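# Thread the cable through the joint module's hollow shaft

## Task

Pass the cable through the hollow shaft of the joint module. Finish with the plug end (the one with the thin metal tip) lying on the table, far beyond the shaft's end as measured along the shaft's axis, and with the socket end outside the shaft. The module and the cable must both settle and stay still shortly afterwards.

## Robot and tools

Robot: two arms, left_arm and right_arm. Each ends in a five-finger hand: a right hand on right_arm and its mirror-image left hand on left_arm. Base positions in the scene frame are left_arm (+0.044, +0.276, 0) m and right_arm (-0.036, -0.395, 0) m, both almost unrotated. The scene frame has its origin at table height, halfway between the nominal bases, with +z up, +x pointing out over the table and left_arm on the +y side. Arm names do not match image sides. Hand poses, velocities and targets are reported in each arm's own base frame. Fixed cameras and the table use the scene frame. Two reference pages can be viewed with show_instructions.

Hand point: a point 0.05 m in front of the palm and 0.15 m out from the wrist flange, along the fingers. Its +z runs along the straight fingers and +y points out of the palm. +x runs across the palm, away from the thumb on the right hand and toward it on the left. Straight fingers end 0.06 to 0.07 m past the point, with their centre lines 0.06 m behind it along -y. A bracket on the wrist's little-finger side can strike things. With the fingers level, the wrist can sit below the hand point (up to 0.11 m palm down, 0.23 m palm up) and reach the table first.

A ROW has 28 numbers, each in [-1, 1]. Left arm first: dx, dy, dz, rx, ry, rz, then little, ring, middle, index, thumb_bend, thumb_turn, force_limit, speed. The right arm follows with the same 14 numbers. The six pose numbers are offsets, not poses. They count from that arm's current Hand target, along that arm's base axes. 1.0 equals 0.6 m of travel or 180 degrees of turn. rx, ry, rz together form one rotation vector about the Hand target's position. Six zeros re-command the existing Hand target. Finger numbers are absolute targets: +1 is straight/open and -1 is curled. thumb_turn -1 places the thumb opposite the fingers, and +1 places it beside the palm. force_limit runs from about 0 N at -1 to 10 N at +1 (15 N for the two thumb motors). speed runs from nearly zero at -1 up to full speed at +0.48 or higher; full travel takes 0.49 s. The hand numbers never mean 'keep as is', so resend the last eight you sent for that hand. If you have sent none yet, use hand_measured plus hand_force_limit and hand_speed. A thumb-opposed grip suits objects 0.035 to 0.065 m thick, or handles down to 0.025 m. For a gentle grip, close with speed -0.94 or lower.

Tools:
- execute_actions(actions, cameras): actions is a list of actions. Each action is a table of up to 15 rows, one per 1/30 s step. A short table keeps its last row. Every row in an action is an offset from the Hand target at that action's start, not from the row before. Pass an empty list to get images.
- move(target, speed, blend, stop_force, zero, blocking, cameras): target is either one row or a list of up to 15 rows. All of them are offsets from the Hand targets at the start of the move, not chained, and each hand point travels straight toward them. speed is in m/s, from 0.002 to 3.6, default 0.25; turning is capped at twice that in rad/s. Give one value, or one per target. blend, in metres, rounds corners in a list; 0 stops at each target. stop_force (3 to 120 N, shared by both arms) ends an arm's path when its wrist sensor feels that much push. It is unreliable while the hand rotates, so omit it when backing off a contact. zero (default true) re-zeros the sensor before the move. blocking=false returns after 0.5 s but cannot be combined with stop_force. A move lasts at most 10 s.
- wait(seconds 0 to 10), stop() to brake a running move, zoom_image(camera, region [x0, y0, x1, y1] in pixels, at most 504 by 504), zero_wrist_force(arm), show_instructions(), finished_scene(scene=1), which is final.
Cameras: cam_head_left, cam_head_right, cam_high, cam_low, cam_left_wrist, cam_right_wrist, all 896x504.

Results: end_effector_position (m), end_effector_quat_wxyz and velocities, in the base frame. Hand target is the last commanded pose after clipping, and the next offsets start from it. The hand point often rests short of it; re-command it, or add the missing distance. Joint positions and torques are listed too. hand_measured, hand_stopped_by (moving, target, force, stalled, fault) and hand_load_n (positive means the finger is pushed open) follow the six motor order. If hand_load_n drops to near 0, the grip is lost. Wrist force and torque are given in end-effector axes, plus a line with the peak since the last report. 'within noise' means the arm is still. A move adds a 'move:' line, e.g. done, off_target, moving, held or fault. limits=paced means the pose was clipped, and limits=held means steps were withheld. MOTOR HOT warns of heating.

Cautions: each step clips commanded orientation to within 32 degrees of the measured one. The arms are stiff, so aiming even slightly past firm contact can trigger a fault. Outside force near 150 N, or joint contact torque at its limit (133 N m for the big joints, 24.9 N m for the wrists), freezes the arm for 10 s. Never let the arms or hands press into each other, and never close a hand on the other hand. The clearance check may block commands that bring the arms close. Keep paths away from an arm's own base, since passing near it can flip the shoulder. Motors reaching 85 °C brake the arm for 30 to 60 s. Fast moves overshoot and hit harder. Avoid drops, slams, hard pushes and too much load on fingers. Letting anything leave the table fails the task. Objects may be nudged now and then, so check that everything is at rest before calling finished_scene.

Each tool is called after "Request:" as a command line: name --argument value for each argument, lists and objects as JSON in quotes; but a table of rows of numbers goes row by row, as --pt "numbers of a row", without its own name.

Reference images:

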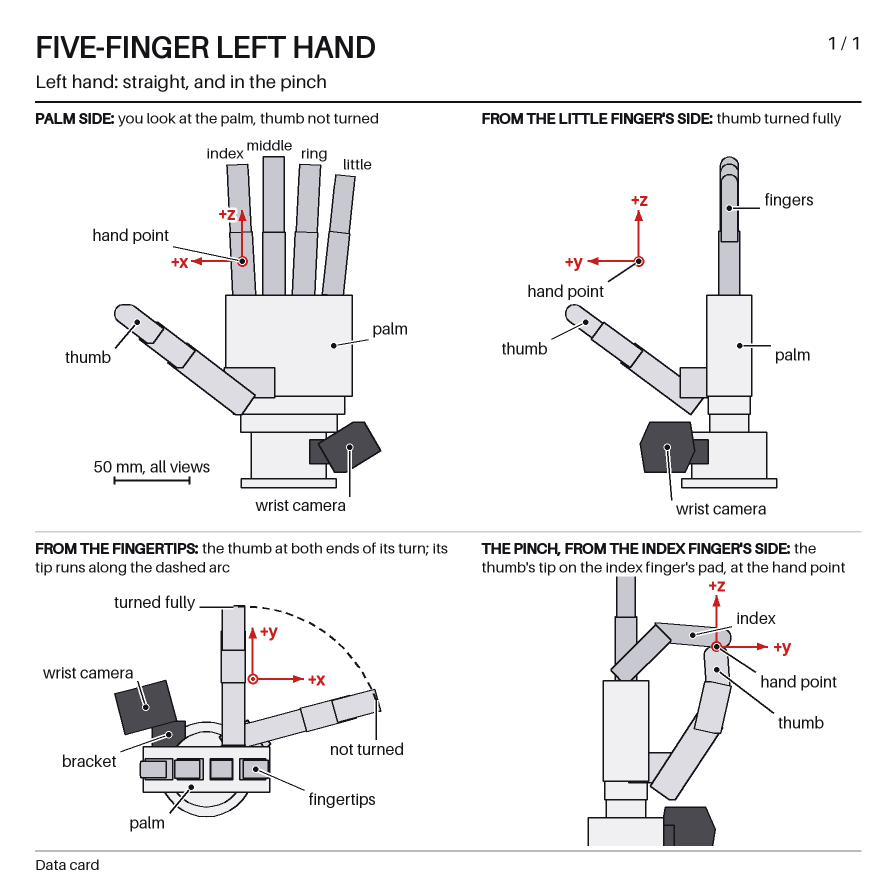

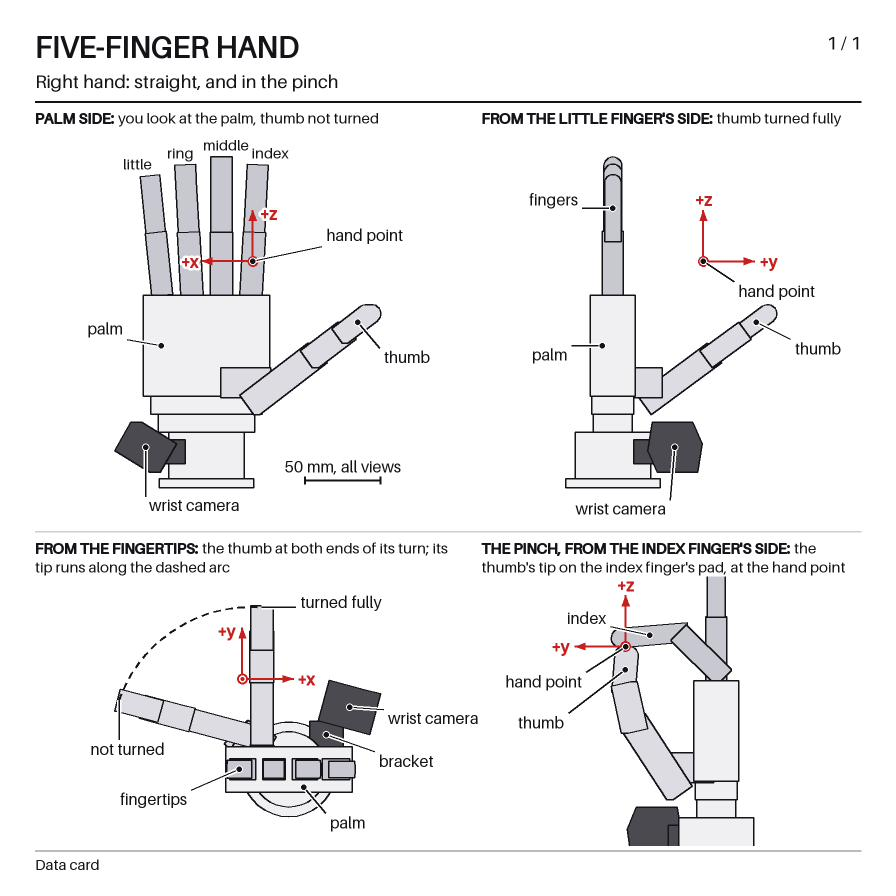

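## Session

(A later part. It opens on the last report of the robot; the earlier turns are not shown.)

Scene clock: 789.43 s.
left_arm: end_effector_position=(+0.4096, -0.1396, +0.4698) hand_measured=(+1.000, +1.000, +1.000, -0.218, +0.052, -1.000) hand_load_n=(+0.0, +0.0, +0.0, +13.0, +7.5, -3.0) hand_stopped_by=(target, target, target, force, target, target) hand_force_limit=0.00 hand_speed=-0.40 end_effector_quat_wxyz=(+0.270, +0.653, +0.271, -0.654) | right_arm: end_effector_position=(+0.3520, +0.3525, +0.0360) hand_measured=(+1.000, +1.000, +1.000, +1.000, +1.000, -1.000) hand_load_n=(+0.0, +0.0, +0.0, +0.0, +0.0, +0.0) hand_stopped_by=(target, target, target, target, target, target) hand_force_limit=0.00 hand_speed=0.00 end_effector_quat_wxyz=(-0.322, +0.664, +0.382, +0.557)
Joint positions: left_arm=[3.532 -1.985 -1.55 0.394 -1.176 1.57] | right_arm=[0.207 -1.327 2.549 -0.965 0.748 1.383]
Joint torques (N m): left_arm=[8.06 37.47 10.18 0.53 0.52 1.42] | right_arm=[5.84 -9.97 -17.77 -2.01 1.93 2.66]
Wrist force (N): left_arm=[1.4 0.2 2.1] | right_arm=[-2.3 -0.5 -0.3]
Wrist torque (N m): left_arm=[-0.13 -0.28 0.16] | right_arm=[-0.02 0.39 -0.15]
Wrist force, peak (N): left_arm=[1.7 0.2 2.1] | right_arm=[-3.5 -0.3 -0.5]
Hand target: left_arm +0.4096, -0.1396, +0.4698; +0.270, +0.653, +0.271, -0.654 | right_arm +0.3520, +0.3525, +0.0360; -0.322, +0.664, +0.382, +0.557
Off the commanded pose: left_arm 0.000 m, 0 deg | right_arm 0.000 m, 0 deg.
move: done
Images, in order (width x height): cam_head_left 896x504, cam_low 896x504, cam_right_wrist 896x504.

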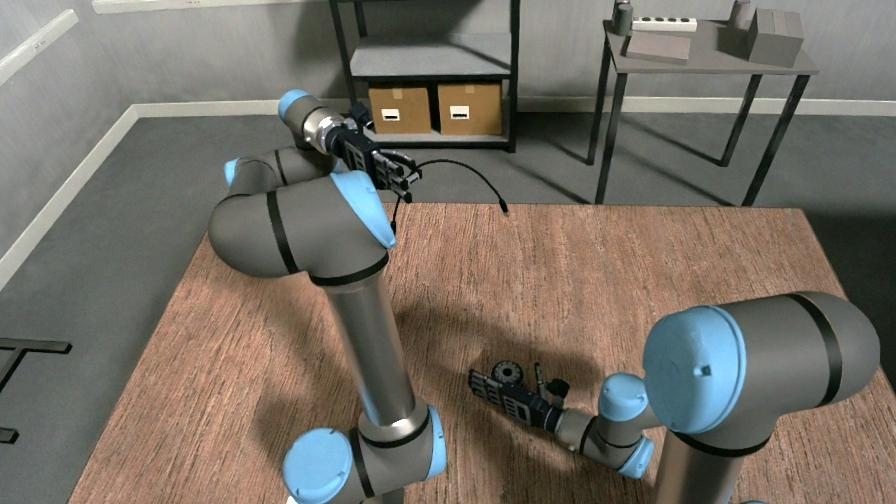

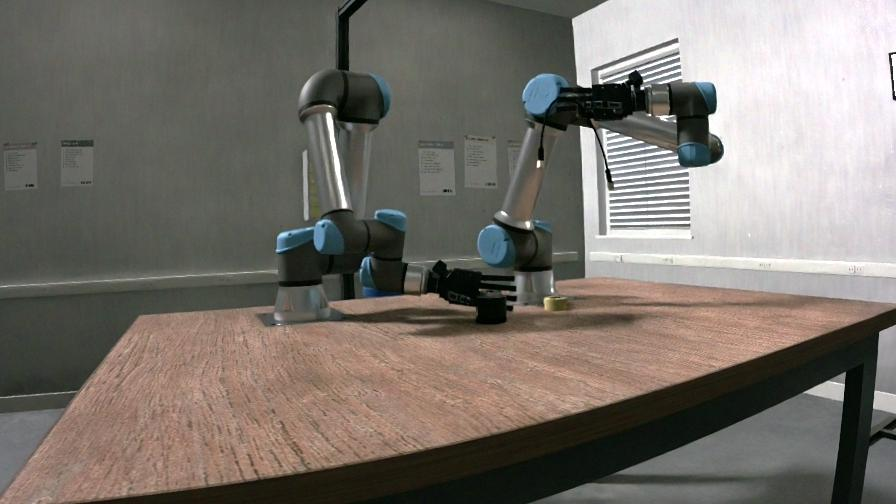

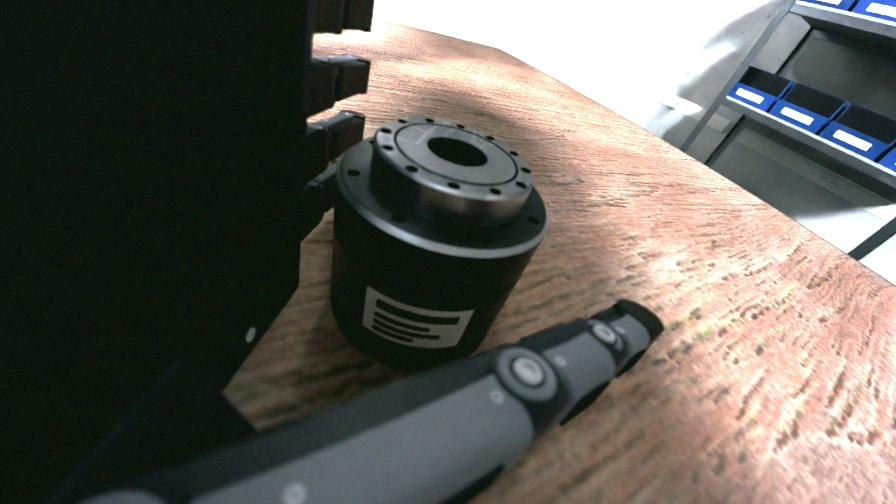

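Request:
move --target '[0,0,0,0,0,0,1,1,1,-0.7,0.05,-1,0,-0.4,0,0,0,0,0,0,1,1,1,1,0.0,-1,0,-0.6]' --speed 0.08 --cameras '["cam_right_wrist","cam_head_left"]'

Request:
zoom_image --camera "cam_head_left" --region '[440, 320, 620, 440]'

Scene clock: 796.30 s.
left_arm: end_effector_position=(+0.4096, -0.1396, +0.4698) hand_measured=(+1.000, +1.000, +1.000, -0.218, +0.052, -1.000) hand_load_n=(+0.0, +0.0, +0.0, +13.0, +7.5, -3.0) hand_stopped_by=(target, target, target, force, target, target) hand_force_limit=0.00 hand_speed=-0.40 end_effector_quat_wxyz=(+0.270, +0.653, +0.271, -0.654) | right_arm: end_effector_position=(+0.3521, +0.3525, +0.0360) hand_measured=(+1.000, +1.000, +1.000, +1.000, +0.342, -1.000) hand_load_n=(+0.0, +0.0, +0.5, +0.0, +6.5, -1.5) hand_stopped_by=(target, target, target, target, force, target) hand_force_limit=0.00 hand_speed=-0.60 end_effector_quat_wxyz=(-0.322, +0.664, +0.382, +0.557)
Joint positions: left_arm=[3.532 -1.985 -1.55 0.394 -1.176 1.57] | right_arm=[0.207 -1.326 2.549 -0.965 0.748 1.383]
Joint torques (N m): left_arm=[7.25 38.51 9.76 0.66 1.38 1.33] | right_arm=[6.05 -9.89 -16.6 0.07 -2.27 2.68]
Wrist force (N): left_arm=[1.4 0.1 1.8] | right_arm=[-0.8 -1.2 -0.5]
Wrist torque (N m): left_arm=[-0.14 -0.29 0.16] | right_arm=[-0.06 0.38 -0.25]
Wrist force, peak (N): left_arm=[1.6 0.4 2.1] | right_arm=[-2.0 4.4 -3.1]
Hand target: left_arm +0.4096, -0.1396, +0.4698; +0.270, +0.653, +0.271, -0.654 | right_arm +0.3520, +0.3525, +0.0360; -0.322, +0.664, +0.382, +0.557
Off the commanded pose: left_arm 0.000 m, 0 deg | right_arm 0.000 m, 0 deg.
move: done
Images, in order (width x height): cam_head_left 896x504, cam_right_wrist 896x504.

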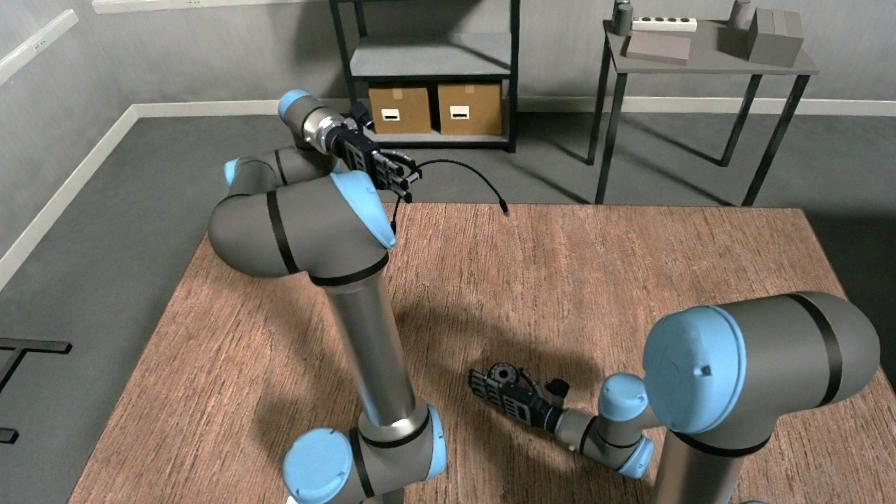

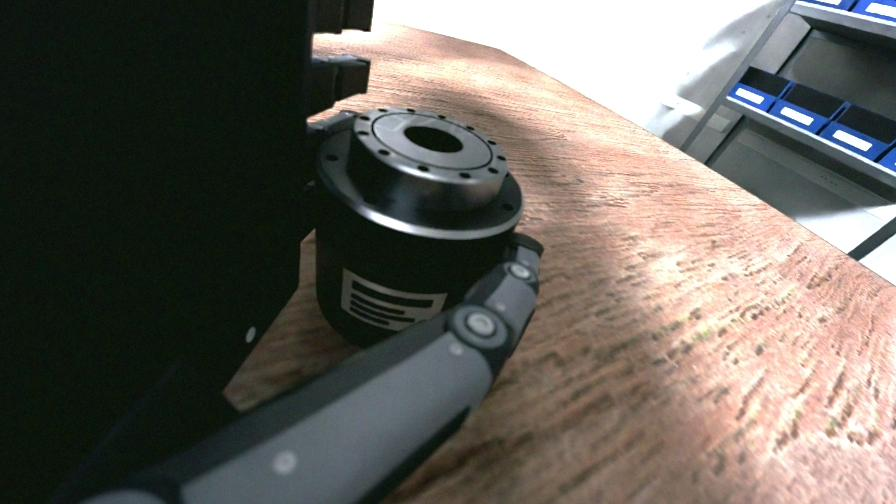

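Scaled by 2.800 from the camera's 896x504 image, which has a finer 1280x720 frame.

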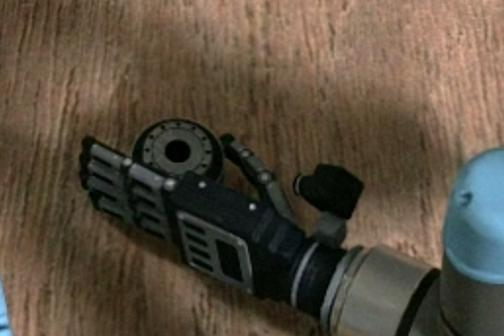

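Request:
move --pt "0 0 0 0 0 0 1 1 1 -0.7 0.05 -1 0 -0.4 0 0 0 0 0 0 1 1 1 1 -0.1 -1 0.6 -0.6" --pt "0 0 0 0 0 0 1 1 1 -0.7 0.05 -1 0 -0.4 0 0 0.05 0 0 0 1 1 1 1 -0.1 -1 0.6 -0.6" --speed 0.06 --cameras '["cam_right_wrist","cam_low","cam_head_left"]'

Request:
zoom_image --camera "cam_low" --region '[400, 200, 580, 350]'

Scene clock: 810.07 s.
left_arm: end_effector_position=(+0.4096, -0.1396, +0.4698) hand_measured=(+1.000, +1.000, +1.000, -0.218, +0.052, -1.000) hand_load_n=(+0.0, +0.0, +0.0, +13.5, +7.5, -3.0) hand_stopped_by=(target, target, target, force, target, target) hand_force_limit=0.00 hand_speed=-0.40 end_effector_quat_wxyz=(+0.270, +0.653, +0.271, -0.654) | right_arm: end_effector_position=(+0.3522, +0.3525, +0.0660) hand_measured=(+1.000, +1.000, +1.000, +1.000, +0.328, -1.000) hand_load_n=(+0.0, +0.0, +0.0, +0.0, +0.0, +0.0) hand_stopped_by=(target, target, target, target, force, target) hand_force_limit=0.60 hand_speed=-0.60 end_effector_quat_wxyz=(-0.322, +0.664, +0.382, +0.557)
Joint positions: left_arm=[3.532 -1.985 -1.55 0.394 -1.176 1.57] | right_arm=[0.207 -1.441 2.53 -0.833 0.748 1.383]
Joint torques (N m): left_arm=[7.46 37.6 9.08 0.65 2.08 1.4] | right_arm=[-9.98 -15.83 3.45 -1.12 -1.33 -2.72]
Wrist force (N): left_arm=[1.4 0.1 1.9] | right_arm=[-0.2 -4.3 -2.3]
Wrist torque (N m): left_arm=[-0.15 -0.29 0.17] | right_arm=[0.00 0.44 0.00]
Wrist force, peak (N): left_arm=[1.6 0.0 2.2] | right_arm=[-10.1 -0.9 0.9]
Hand target: left_arm +0.4096, -0.1396, +0.4698; +0.270, +0.653, +0.271, -0.654 | right_arm +0.3520, +0.3525, +0.0660; -0.322, +0.664, +0.382, +0.557
Off the commanded pose: left_arm 0.000 m, 0 deg | right_arm 0.000 m, 0 deg.
move: done
Images, in order (width x height): cam_head_left 896x504, cam_low 896x504, cam_right_wrist 896x504.

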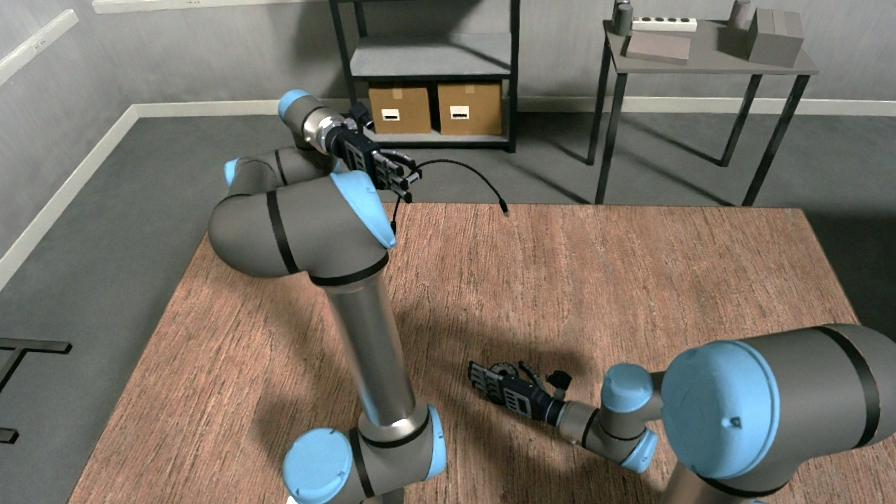

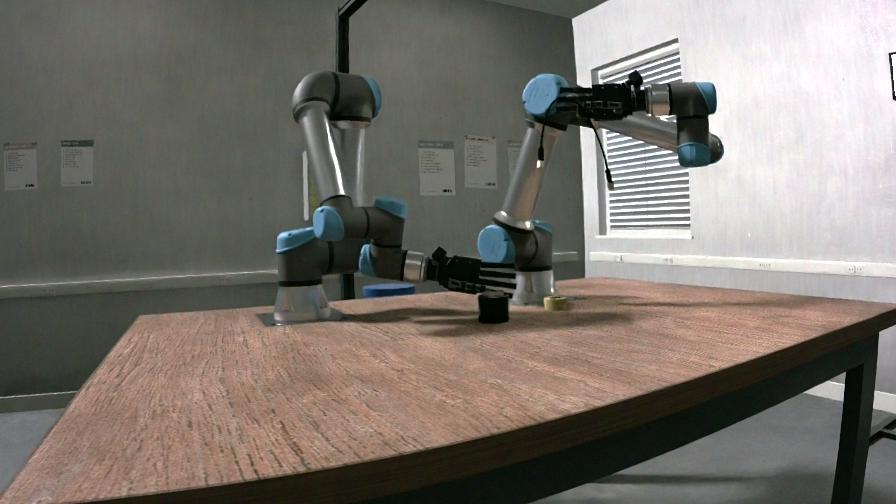

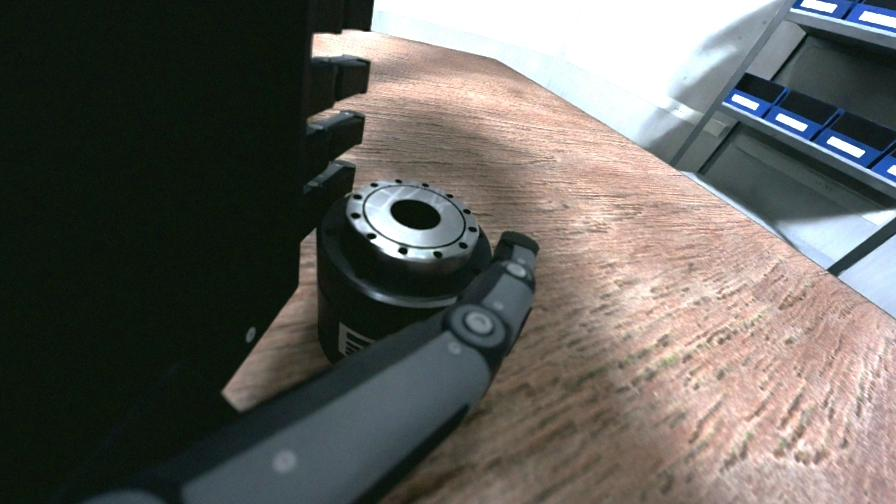

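Scaled by 2.800 from the camera's 896x504 image, which has a finer 1280x720 frame.

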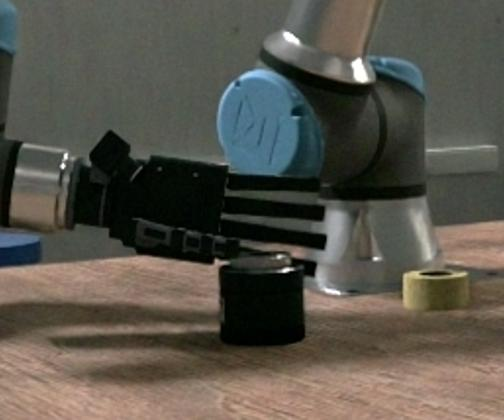

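Request:
move --pt "0 0 0 0 0 0 1 1 1 -0.7 0.05 -1 0 -0.4 -0.007 0.004 0 0 0 0 1 1 1 1 1 -1 0.2 0" --pt "0 0 0 0 0 0 1 1 1 -0.7 0.05 -1 0 -0.4 0.006 0.023 0 0 0 0 1 1 1 1 1 -1 0.2 0" --pt "0 0 0 0 0 0 1 1 1 -0.7 0.05 -1 0 -0.4 0.006 0.023 -0.053 0 0 0 1 1 1 1 1 -1 0.2 0" --speed 0.08 --cameras '["cam_right_wrist","cam_low","cam_head_left"]'

Request:
zoom_image --camera "cam_head_left" --region '[440, 320, 620, 440]'

Scene clock: 825.50 s.
left_arm: end_effector_position=(+0.4096, -0.1396, +0.4698) hand_measured=(+1.000, +1.000, +1.000, -0.218, +0.052, -1.000) hand_load_n=(+0.0, +0.0, +0.0, +13.0, +8.0, -3.0) hand_stopped_by=(target, target, target, force, target, target) hand_force_limit=0.00 hand_speed=-0.40 end_effector_quat_wxyz=(+0.270, +0.653, +0.271, -0.654) | right_arm: end_effector_position=(+0.3556, +0.3662, +0.0341) hand_measured=(+1.000, +1.000, +1.000, +1.000, +1.000, -1.000) hand_load_n=(+0.0, +0.0, +0.0, +0.0, +0.0, +0.5) hand_stopped_by=(target, target, target, target, target, target) hand_force_limit=0.20 hand_speed=0.00 end_effector_quat_wxyz=(-0.322, +0.664, +0.382, +0.556)
Joint positions: left_arm=[3.532 -1.985 -1.55 0.394 -1.176 1.57] | right_arm=[0.265 -1.303 2.517 -0.971 0.804 1.403]
Joint torques (N m): left_arm=[7.34 36.75 10.77 0.59 2.06 1.51] | right_arm=[6.05 -11.99 -20.29 -0.51 1.5 2.23]
Wrist force (N): left_arm=[1.5 0.0 2.1] | right_arm=[-2.3 -0.9 -0.4]
Wrist torque (N m): left_arm=[-0.16 -0.31 0.18] | right_arm=[-0.11 0.38 -0.19]
Wrist force, peak (N): left_arm=[1.8 0.1 2.1] | right_arm=[0.0 -3.9 -1.1]
Hand target: left_arm +0.4096, -0.1396, +0.4698; +0.270, +0.653, +0.271, -0.654 | right_arm +0.3556, +0.3663, +0.0342; -0.322, +0.664, +0.382, +0.557
Off the commanded pose: left_arm 0.000 m, 0 deg | right_arm 0.000 m, 0 deg.
move: done
Images, in order (width x height): cam_head_left 896x504, cam_low 896x504, cam_right_wrist 896x504.

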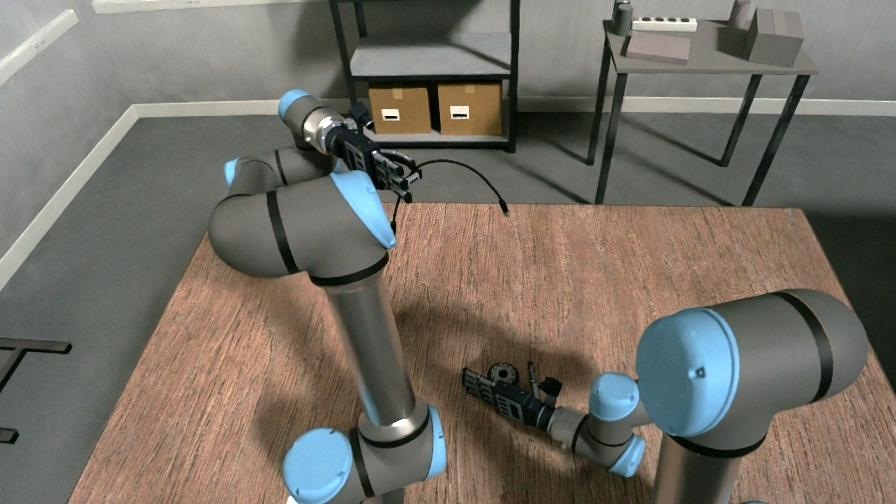

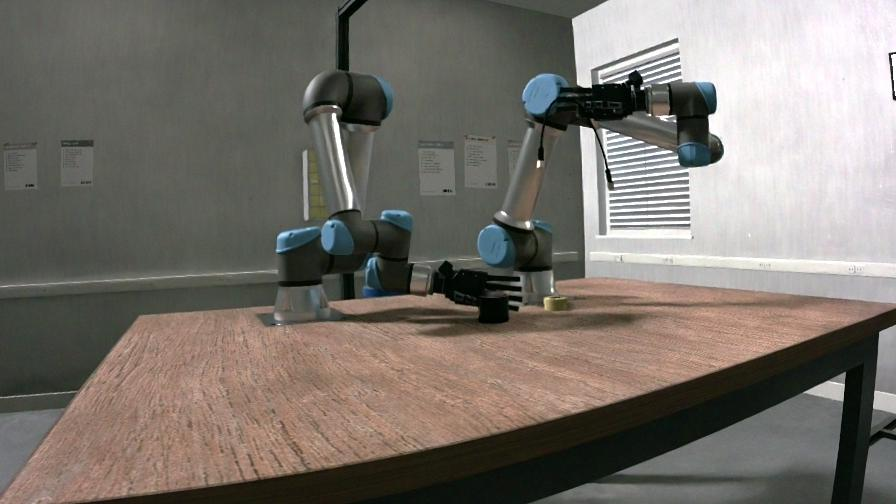

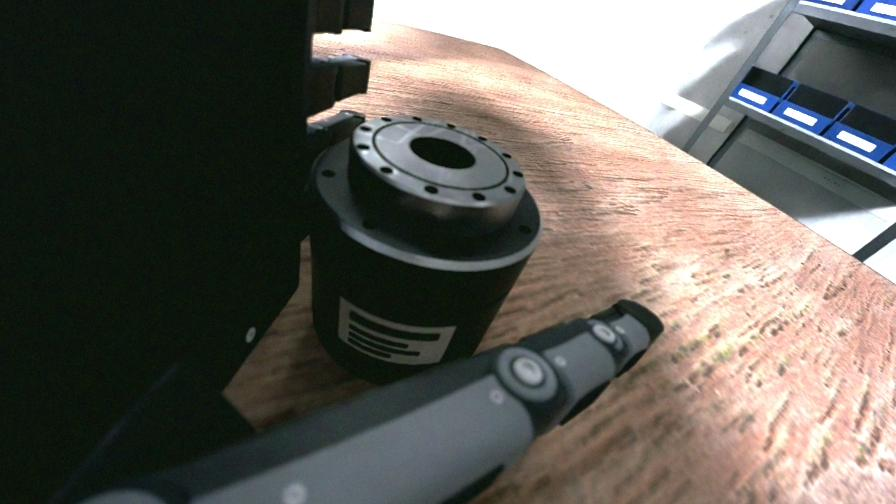

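Scaled by 2.800 from the camera's 896x504 image, which has a finer 1280x720 frame.

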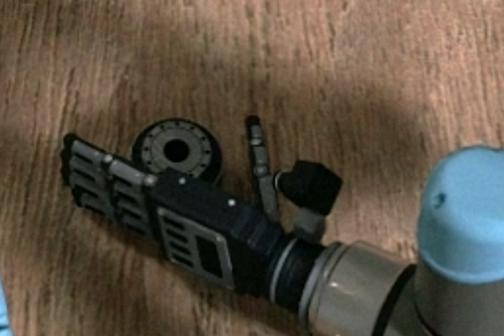

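Request:
move --pt "0 0 0 0 0 0 1 1 1 -0.7 0.05 -1 0 -0.4 0 0 0 0 0 0 1 1 0.25 0.25 1 -1 0.2 0" --pt "0 0 0 0 0 0 1 1 1 -0.7 0.05 -1 0 -0.4 0 0 0 0 0 0 1 1 0.25 0.25 0.0 -1 0.2 -0.6" --pt "0 0 0 0 0 0 1 1 1 -0.7 0.05 -1 0 -0.4 0 0 0 0 0 0 1 1 -0.3 -0.3 -0.02 -1 0.4 -0.6" --speed 0.08 --cameras '["cam_right_wrist","cam_head_left","cam_low"]'

Request:
zoom_image --camera "cam_head_left" --region '[440, 320, 620, 440]'

Scene clock: 833.63 s.
left_arm: end_effector_position=(+0.4096, -0.1396, +0.4698) hand_measured=(+1.000, +1.000, +1.000, -0.218, +0.052, -1.000) hand_load_n=(+0.0, +0.0, +0.0, +13.0, +7.5, -3.0) hand_stopped_by=(target, target, target, force, target, target) hand_force_limit=0.00 hand_speed=-0.40 end_effector_quat_wxyz=(+0.270, +0.653, +0.271, -0.654) | right_arm: end_effector_position=(+0.3556, +0.3663, +0.0342) hand_measured=(+1.000, +1.000, +0.182, +0.250, +0.886, -1.000) hand_load_n=(+0.0, +0.0, +7.5, +7.5, +14.0, -0.5) hand_stopped_by=(target, target, force, force, force, target) hand_force_limit=0.40 hand_speed=-0.60 end_effector_quat_wxyz=(-0.322, +0.664, +0.382, +0.557)
Joint positions: left_arm=[3.532 -1.985 -1.55 0.394 -1.176 1.57] | right_arm=[0.265 -1.302 2.517 -0.971 0.804 1.403]
Joint torques (N m): left_arm=[6.83 37.08 10.39 0.56 2.1 1.24] | right_arm=[-10.31 -20.09 -14.18 -0.2 -0.59 1.44]
Wrist force (N): left_arm=[1.3 0.1 2.0] | right_arm=[0.5 -0.5 -1.5]
Wrist torque (N m): left_arm=[-0.14 -0.29 0.16] | right_arm=[-0.09 0.51 -0.05]
Wrist force, peak (N): left_arm=[1.6 0.2 2.1] | right_arm=[2.7 2.2 -5.4]
Hand target: left_arm +0.4096, -0.1396, +0.4698; +0.270, +0.653, +0.271, -0.654 | right_arm +0.3556, +0.3663, +0.0342; -0.322, +0.664, +0.382, +0.557
Off the commanded pose: left_arm 0.000 m, 0 deg | right_arm 0.000 m, 0 deg.
move: done
Images, in order (width x height): cam_head_left 896x504, cam_low 896x504, cam_right_wrist 896x504.

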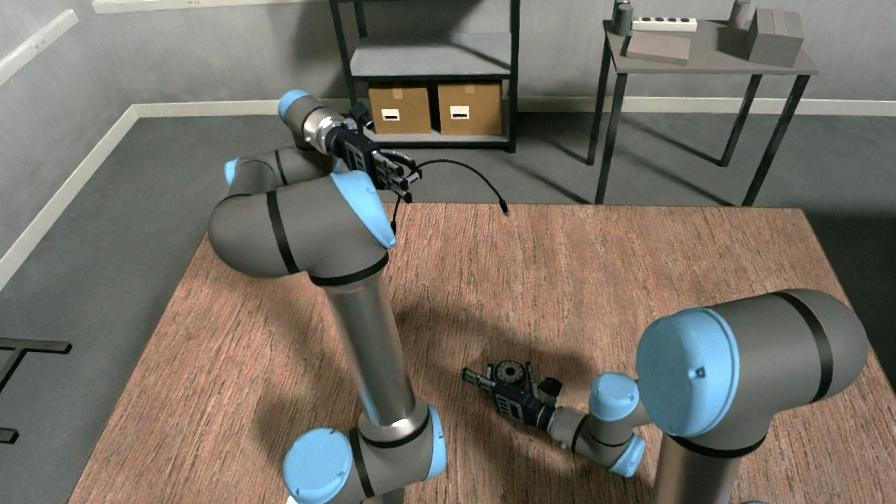

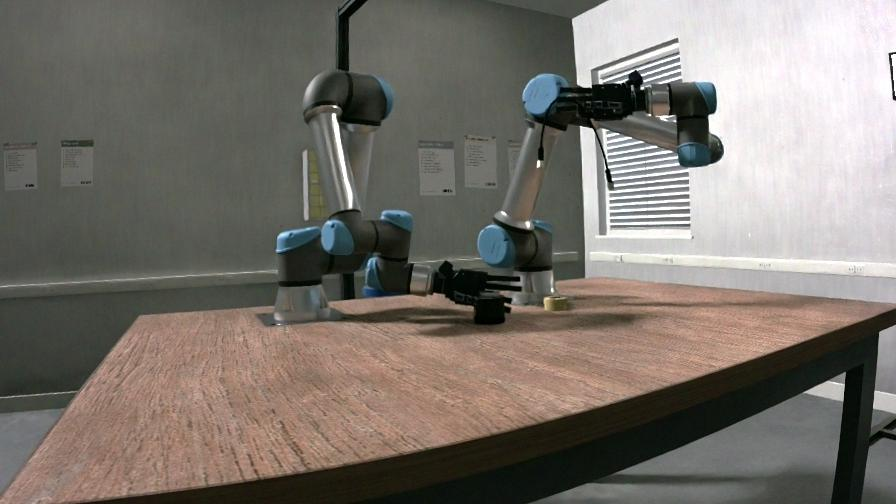

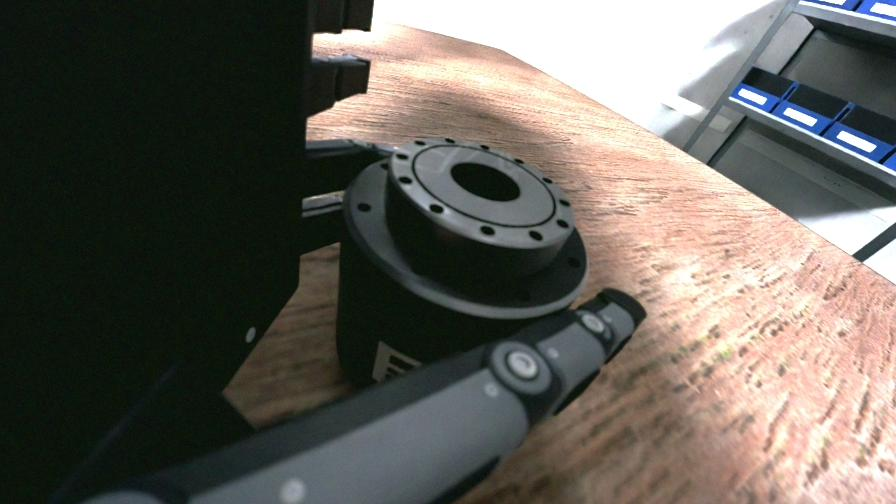

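Scaled by 2.800 from the camera's 896x504 image, which has a finer 1280x720 frame.

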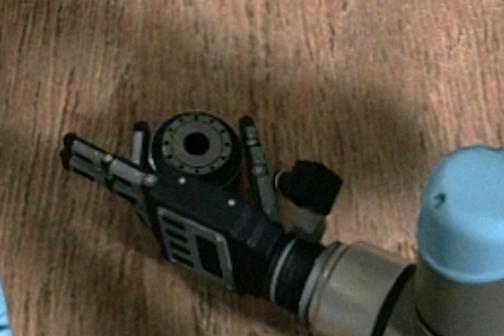

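Request:
move --target '[0,0,0,0,0,0,1,1,1,-0.7,0.05,-1,0,-0.4,0,0,0.06,0,0,0,1,1,-0.3,-0.3,-0.02,-1,0.4,-0.6]' --speed 0.06 --cameras '["cam_right_wrist","cam_low"]'

Request:
zoom_image --camera "cam_low" --region '[400, 200, 580, 350]'

Scene clock: 844.20 s.
left_arm: end_effector_position=(+0.4096, -0.1396, +0.4698) hand_measured=(+1.000, +1.000, +1.000, -0.218, +0.052, -1.000) hand_load_n=(+0.0, +0.0, +0.0, +13.0, +7.5, -3.0) hand_stopped_by=(target, target, target, force, target, target) hand_force_limit=0.00 hand_speed=-0.40 end_effector_quat_wxyz=(+0.270, +0.653, +0.271, -0.654) | right_arm: end_effector_position=(+0.3557, +0.3663, +0.0702) hand_measured=(+1.000, +1.000, +0.182, +0.250, +0.882, -1.000) hand_load_n=(+0.0, +0.0, +0.0, +0.0, +0.0, +0.5) hand_stopped_by=(target, target, force, force, force, target) hand_force_limit=0.40 hand_speed=-0.60 end_effector_quat_wxyz=(-0.322, +0.664, +0.382, +0.557)
Joint positions: left_arm=[3.532 -1.985 -1.55 0.394 -1.176 1.57] | right_arm=[0.265 -1.432 2.494 -0.82 0.804 1.403]
Joint torques (N m): left_arm=[7.67 36.9 10.34 0.54 2.44 1.21] | right_arm=[-9.65 -18.78 3.39 -0.75 -1.95 -2.73]
Wrist force (N): left_arm=[1.4 0.0 1.9] | right_arm=[-2.3 -0.9 -0.8]
Wrist torque (N m): left_arm=[-0.15 -0.30 0.17] | right_arm=[-0.11 0.36 -0.17]
Wrist force, peak (N): left_arm=[1.6 0.2 2.2] | right_arm=[-10.9 -1.2 0.4]
Hand target: left_arm +0.4096, -0.1396, +0.4698; +0.270, +0.653, +0.271, -0.654 | right_arm +0.3556, +0.3663, +0.0702; -0.322, +0.664, +0.382, +0.557
Off the commanded pose: left_arm 0.000 m, 0 deg | right_arm 0.000 m, 0 deg.
move: done
Images, in order (width x height): cam_low 896x504, cam_right_wrist 896x504.

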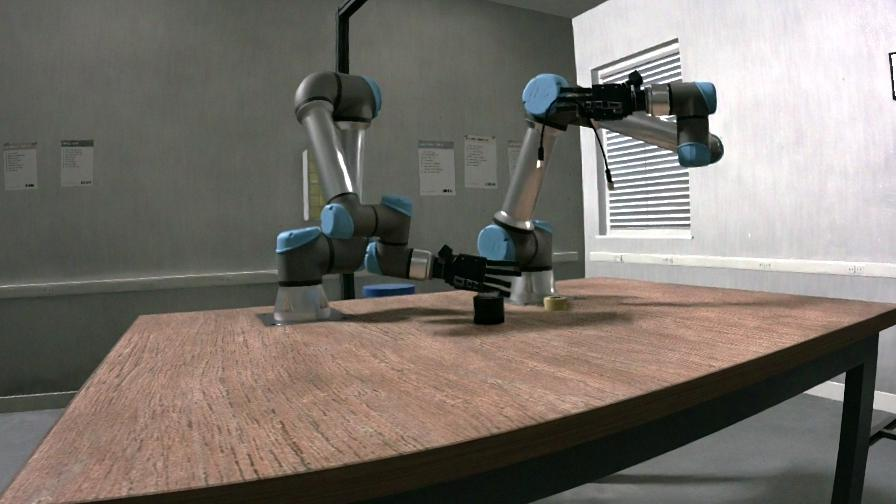

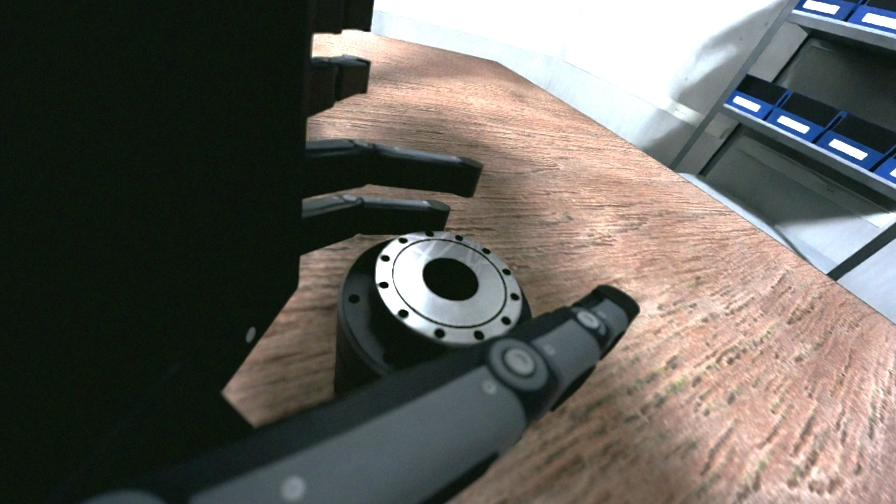

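Scaled by 2.800 from the camera's 896x504 image, which has a finer 1280x720 frame.

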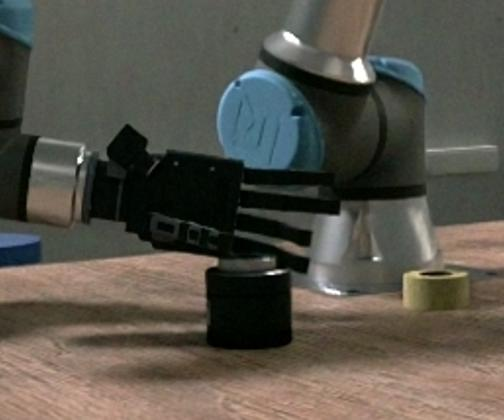

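Request:
move --pt "0 0 0 0 0 0 1 1 1 -0.7 0.05 -1 0 -0.4 0 0 0 0 0 0 1 1 1 1 1 -1 0.4 0.2" --pt "0 0 0 0 0 0 1 1 1 -0.7 0.05 -1 0 -0.4 0.0147 -0.018 0 0 0 0 1 1 1 1 1 -1 0.4 0.2" --pt "0 0 0 0 0 0 1 1 1 -0.7 0.05 -1 0 -0.4 0.0147 -0.018 -0.0635 0 0 0 1 1 1 1 1 -1 0.4 0.2" --speed 0.08 --cameras '["cam_right_wrist","cam_head_left"]'

Request:
zoom_image --camera "cam_head_left" --region '[440, 320, 620, 440]'

Scene clock: 888.23 s.
left_arm: end_effector_position=(+0.4096, -0.1396, +0.4698) hand_measured=(+1.000, +1.000, +1.000, -0.218, +0.052, -1.000) hand_load_n=(+0.0, +0.0, +0.0, +13.0, +7.5, -3.0) hand_stopped_by=(target, target, target, force, target, target) hand_force_limit=0.00 hand_speed=-0.40 end_effector_quat_wxyz=(+0.270, +0.653, +0.271, -0.654) | right_arm: end_effector_position=(+0.3644, +0.3554, +0.0320) hand_measured=(+1.000, +1.000, +1.000, +1.000, +1.000, -1.000) hand_load_n=(+0.0, +0.0, +0.0, +0.0, +0.0, +0.5) hand_stopped_by=(target, target, target, target, target, target) hand_force_limit=0.40 hand_speed=0.20 end_effector_quat_wxyz=(-0.322, +0.664, +0.382, +0.556)
Joint positions: left_arm=[3.532 -1.985 -1.55 0.394 -1.176 1.57] | right_arm=[0.209 -1.293 2.518 -0.968 0.75 1.384]
Joint torques (N m): left_arm=[6.72 38.57 9.93 0.56 2.34 1.53] | right_arm=[5.99 -12.43 -19.75 -0.28 1.24 2.2]
Wrist force (N): left_arm=[1.3 0.2 1.9] | right_arm=[-2.9 -1.2 -0.5]
Wrist torque (N m): left_arm=[-0.12 -0.28 0.16] | right_arm=[-0.05 0.49 -0.22]
Wrist force, peak (N): left_arm=[1.6 0.3 2.2] | right_arm=[-1.0 -4.4 -2.6]
Hand target: left_arm +0.4096, -0.1396, +0.4698; +0.270, +0.653, +0.271, -0.654 | right_arm +0.3645, +0.3555, +0.0321; -0.322, +0.664, +0.382, +0.557
Off the commanded pose: left_arm 0.000 m, 0 deg | right_arm 0.000 m, 0 deg.
move: done
Images, in order (width x height): cam_head_left 896x504, cam_right_wrist 896x504.

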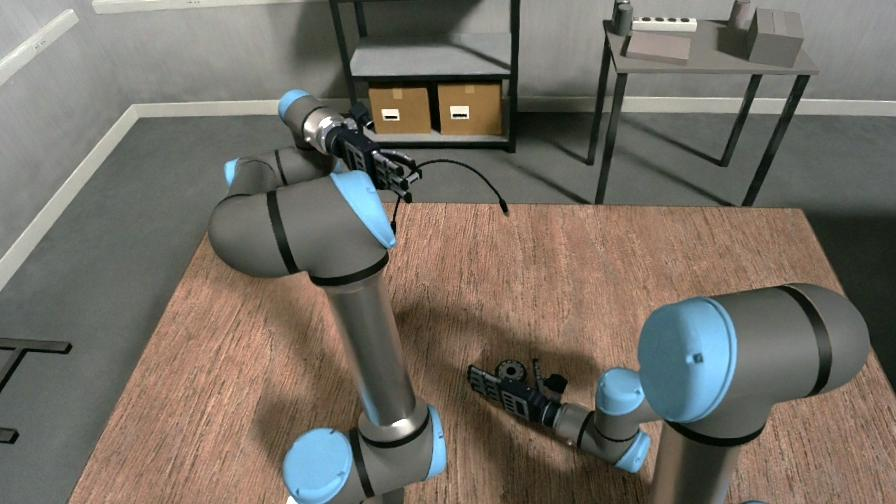

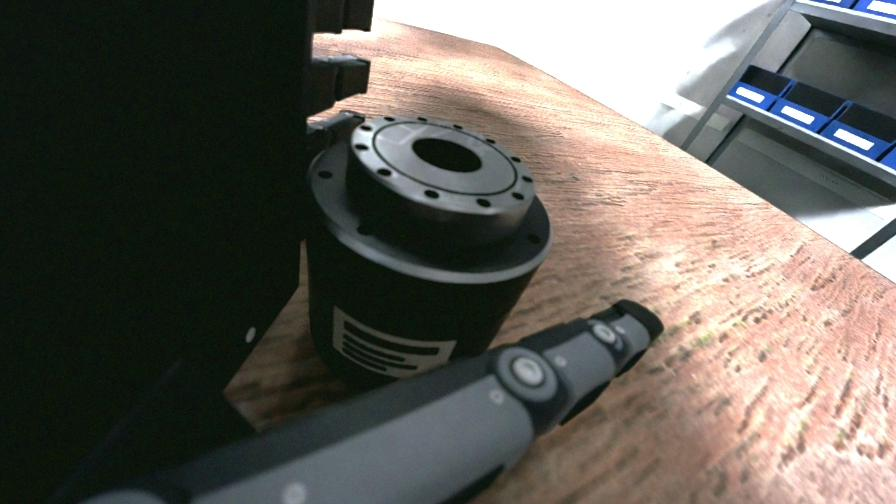

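Scaled by 2.800 from the camera's 896x504 image, which has a finer 1280x720 frame.

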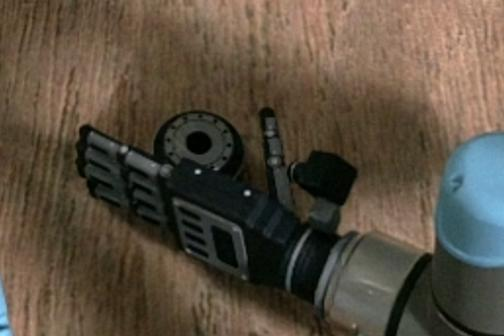

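Request:
move --pt "0 0 0 0 0 0 1 1 1 -0.7 0.05 -1 0 -0.4 0 0 0 0 0 0 1 1 1 1 -0.2 -1 -0.2 -0.6" --pt "0 0 0 0 0 0 1 1 1 -0.7 0.05 -1 0 -0.4 0 0 0 0 0 0 1 1 -0.5 -0.5 -0.2 -1 0.0 -0.6" --speed 0.08 --cameras '["cam_right_wrist","cam_head_left"]'

Request:
zoom_image --camera "cam_head_left" --region '[440, 320, 620, 440]'

Scene clock: 894.50 s.
left_arm: end_effector_position=(+0.4096, -0.1396, +0.4698) hand_measured=(+1.000, +1.000, +1.000, -0.218, +0.052, -1.000) hand_load_n=(+0.0, +0.0, +0.5, +13.0, +7.5, -3.0) hand_stopped_by=(target, target, target, force, target, target) hand_force_limit=0.00 hand_speed=-0.40 end_effector_quat_wxyz=(+0.270, +0.653, +0.271, -0.654) | right_arm: end_effector_position=(+0.3645, +0.3555, +0.0321) hand_measured=(+1.000, +1.000, +0.416, +0.526, +0.592, -1.000) hand_load_n=(-0.5, +0.0, +7.5, +0.0, +22.5, +3.5) hand_stopped_by=(target, target, force, force, force, target) hand_force_limit=0.00 hand_speed=-0.60 end_effector_quat_wxyz=(-0.322, +0.664, +0.382, +0.557)
Joint positions: left_arm=[3.532 -1.985 -1.55 0.394 -1.176 1.57] | right_arm=[0.209 -1.293 2.518 -0.968 0.75 1.384]
Joint torques (N m): left_arm=[6 37.32 10.54 0.59 2.1 1.22] | right_arm=[3.22 -16.49 -14.32 -1.05 -0.87 -1.91]
Wrist force (N): left_arm=[1.6 0.2 2.0] | right_arm=[-6.1 0.5 -0.6]
Wrist torque (N m): left_arm=[-0.13 -0.33 0.18] | right_arm=[-0.03 0.37 -0.34]
Wrist force, peak (N): left_arm=[1.7 0.2 2.2] | right_arm=[-6.3 -1.8 0.7]
Hand target: left_arm +0.4096, -0.1396, +0.4698; +0.270, +0.653, +0.271, -0.654 | right_arm +0.3645, +0.3555, +0.0321; -0.322, +0.664, +0.382, +0.557
Off the commanded pose: left_arm 0.000 m, 0 deg | right_arm 0.000 m, 0 deg.
move: done
Images, in order (width x height): cam_head_left 896x504, cam_right_wrist 896x504.

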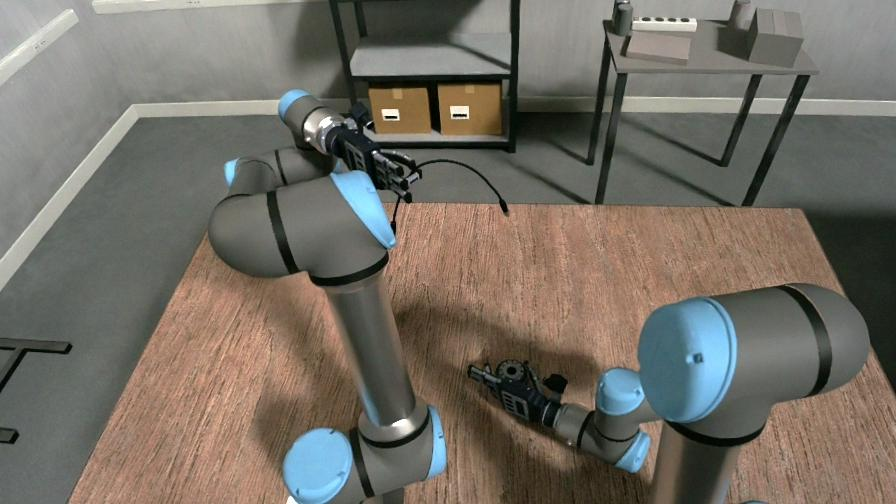

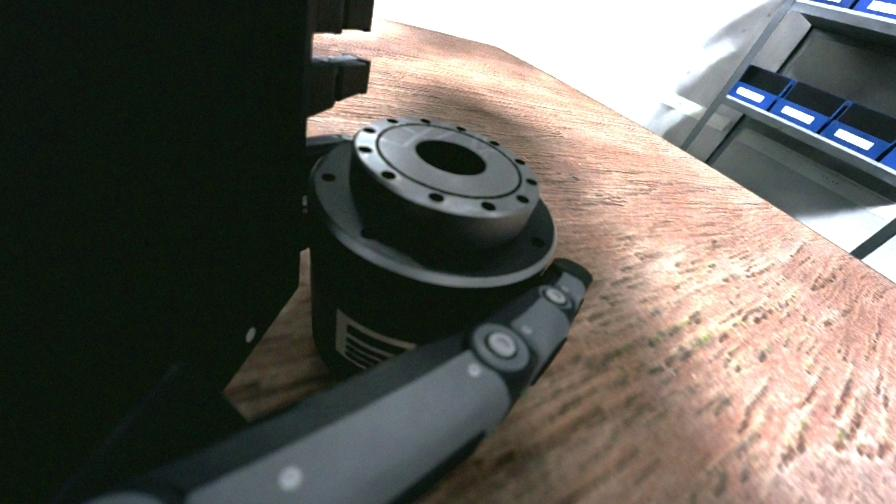

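Scaled by 2.800 from the camera's 896x504 image, which has a finer 1280x720 frame.

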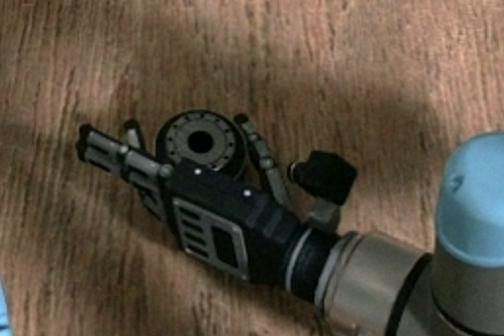

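Request:
move --target '[0,0,0,0,0,0,1,1,1,-0.7,0.05,-1,0,-0.4,0,0,0,0,0,0,1,1,-0.5,-0.55,-0.2,-1,0.5,-0.6]' --speed 0.08 --cameras '["cam_head_left"]'

Scene clock: 898.07 s.
left_arm: end_effector_position=(+0.4096, -0.1396, +0.4698) hand_measured=(+1.000, +1.000, +1.000, -0.218, +0.052, -1.000) hand_load_n=(+0.0, +0.0, +0.0, +13.0, +8.0, -3.0) hand_stopped_by=(target, target, target, force, target, target) hand_force_limit=0.00 hand_speed=-0.40 end_effector_quat_wxyz=(+0.270, +0.653, +0.271, -0.654) | right_arm: end_effector_position=(+0.3645, +0.3555, +0.0321) hand_measured=(+1.000, +1.000, +0.416, +0.458, +0.594, -1.000) hand_load_n=(+0.0, +0.0, +0.0, +9.5, +26.5, -2.5) hand_stopped_by=(target, target, force, force, force, target) hand_force_limit=0.50 hand_speed=-0.60 end_effector_quat_wxyz=(-0.322, +0.664, +0.382, +0.557)
Joint positions: left_arm=[3.532 -1.985 -1.55 0.394 -1.176 1.57] | right_arm=[0.209 -1.293 2.518 -0.968 0.75 1.384]
Joint torques (N m): left_arm=[7.39 37.78 9.76 0.57 2.05 1.35] | right_arm=[-4.47 -24.45 4.44 -1.95 1.11 -2.17]
Wrist force (N): left_arm=[1.3 0.2 2.0] | right_arm=[-4.6 0.8 -1.6]
Wrist torque (N m): left_arm=[-0.12 -0.28 0.16] | right_arm=[0.10 0.49 -0.05]
Wrist force, peak (N): left_arm=[1.8 0.1 2.1] | right_arm=[-6.9 -1.3 0.4]
Hand target: left_arm +0.4096, -0.1396, +0.4698; +0.270, +0.653, +0.271, -0.654 | right_arm +0.3645, +0.3555, +0.0321; -0.322, +0.664, +0.382, +0.557
Off the commanded pose: left_arm 0.000 m, 0 deg | right_arm 0.000 m, 0 deg.
move: done
Images, in order (width x height): cam_head_left 896x504.

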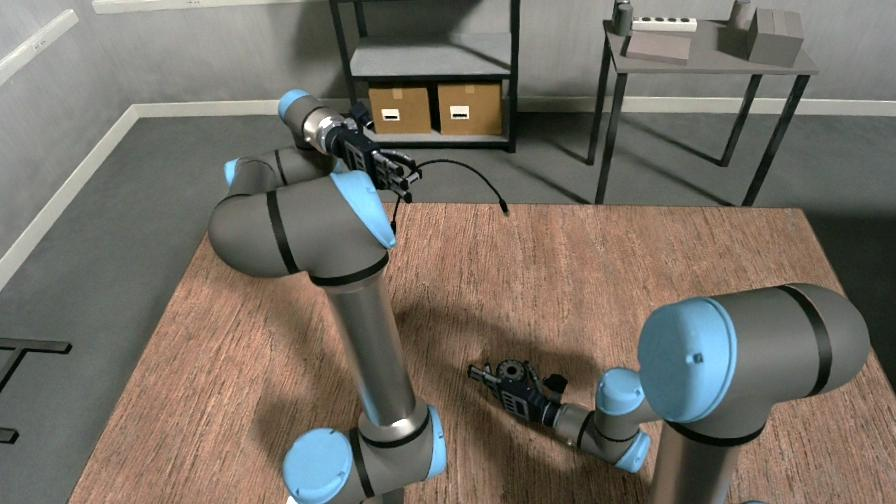

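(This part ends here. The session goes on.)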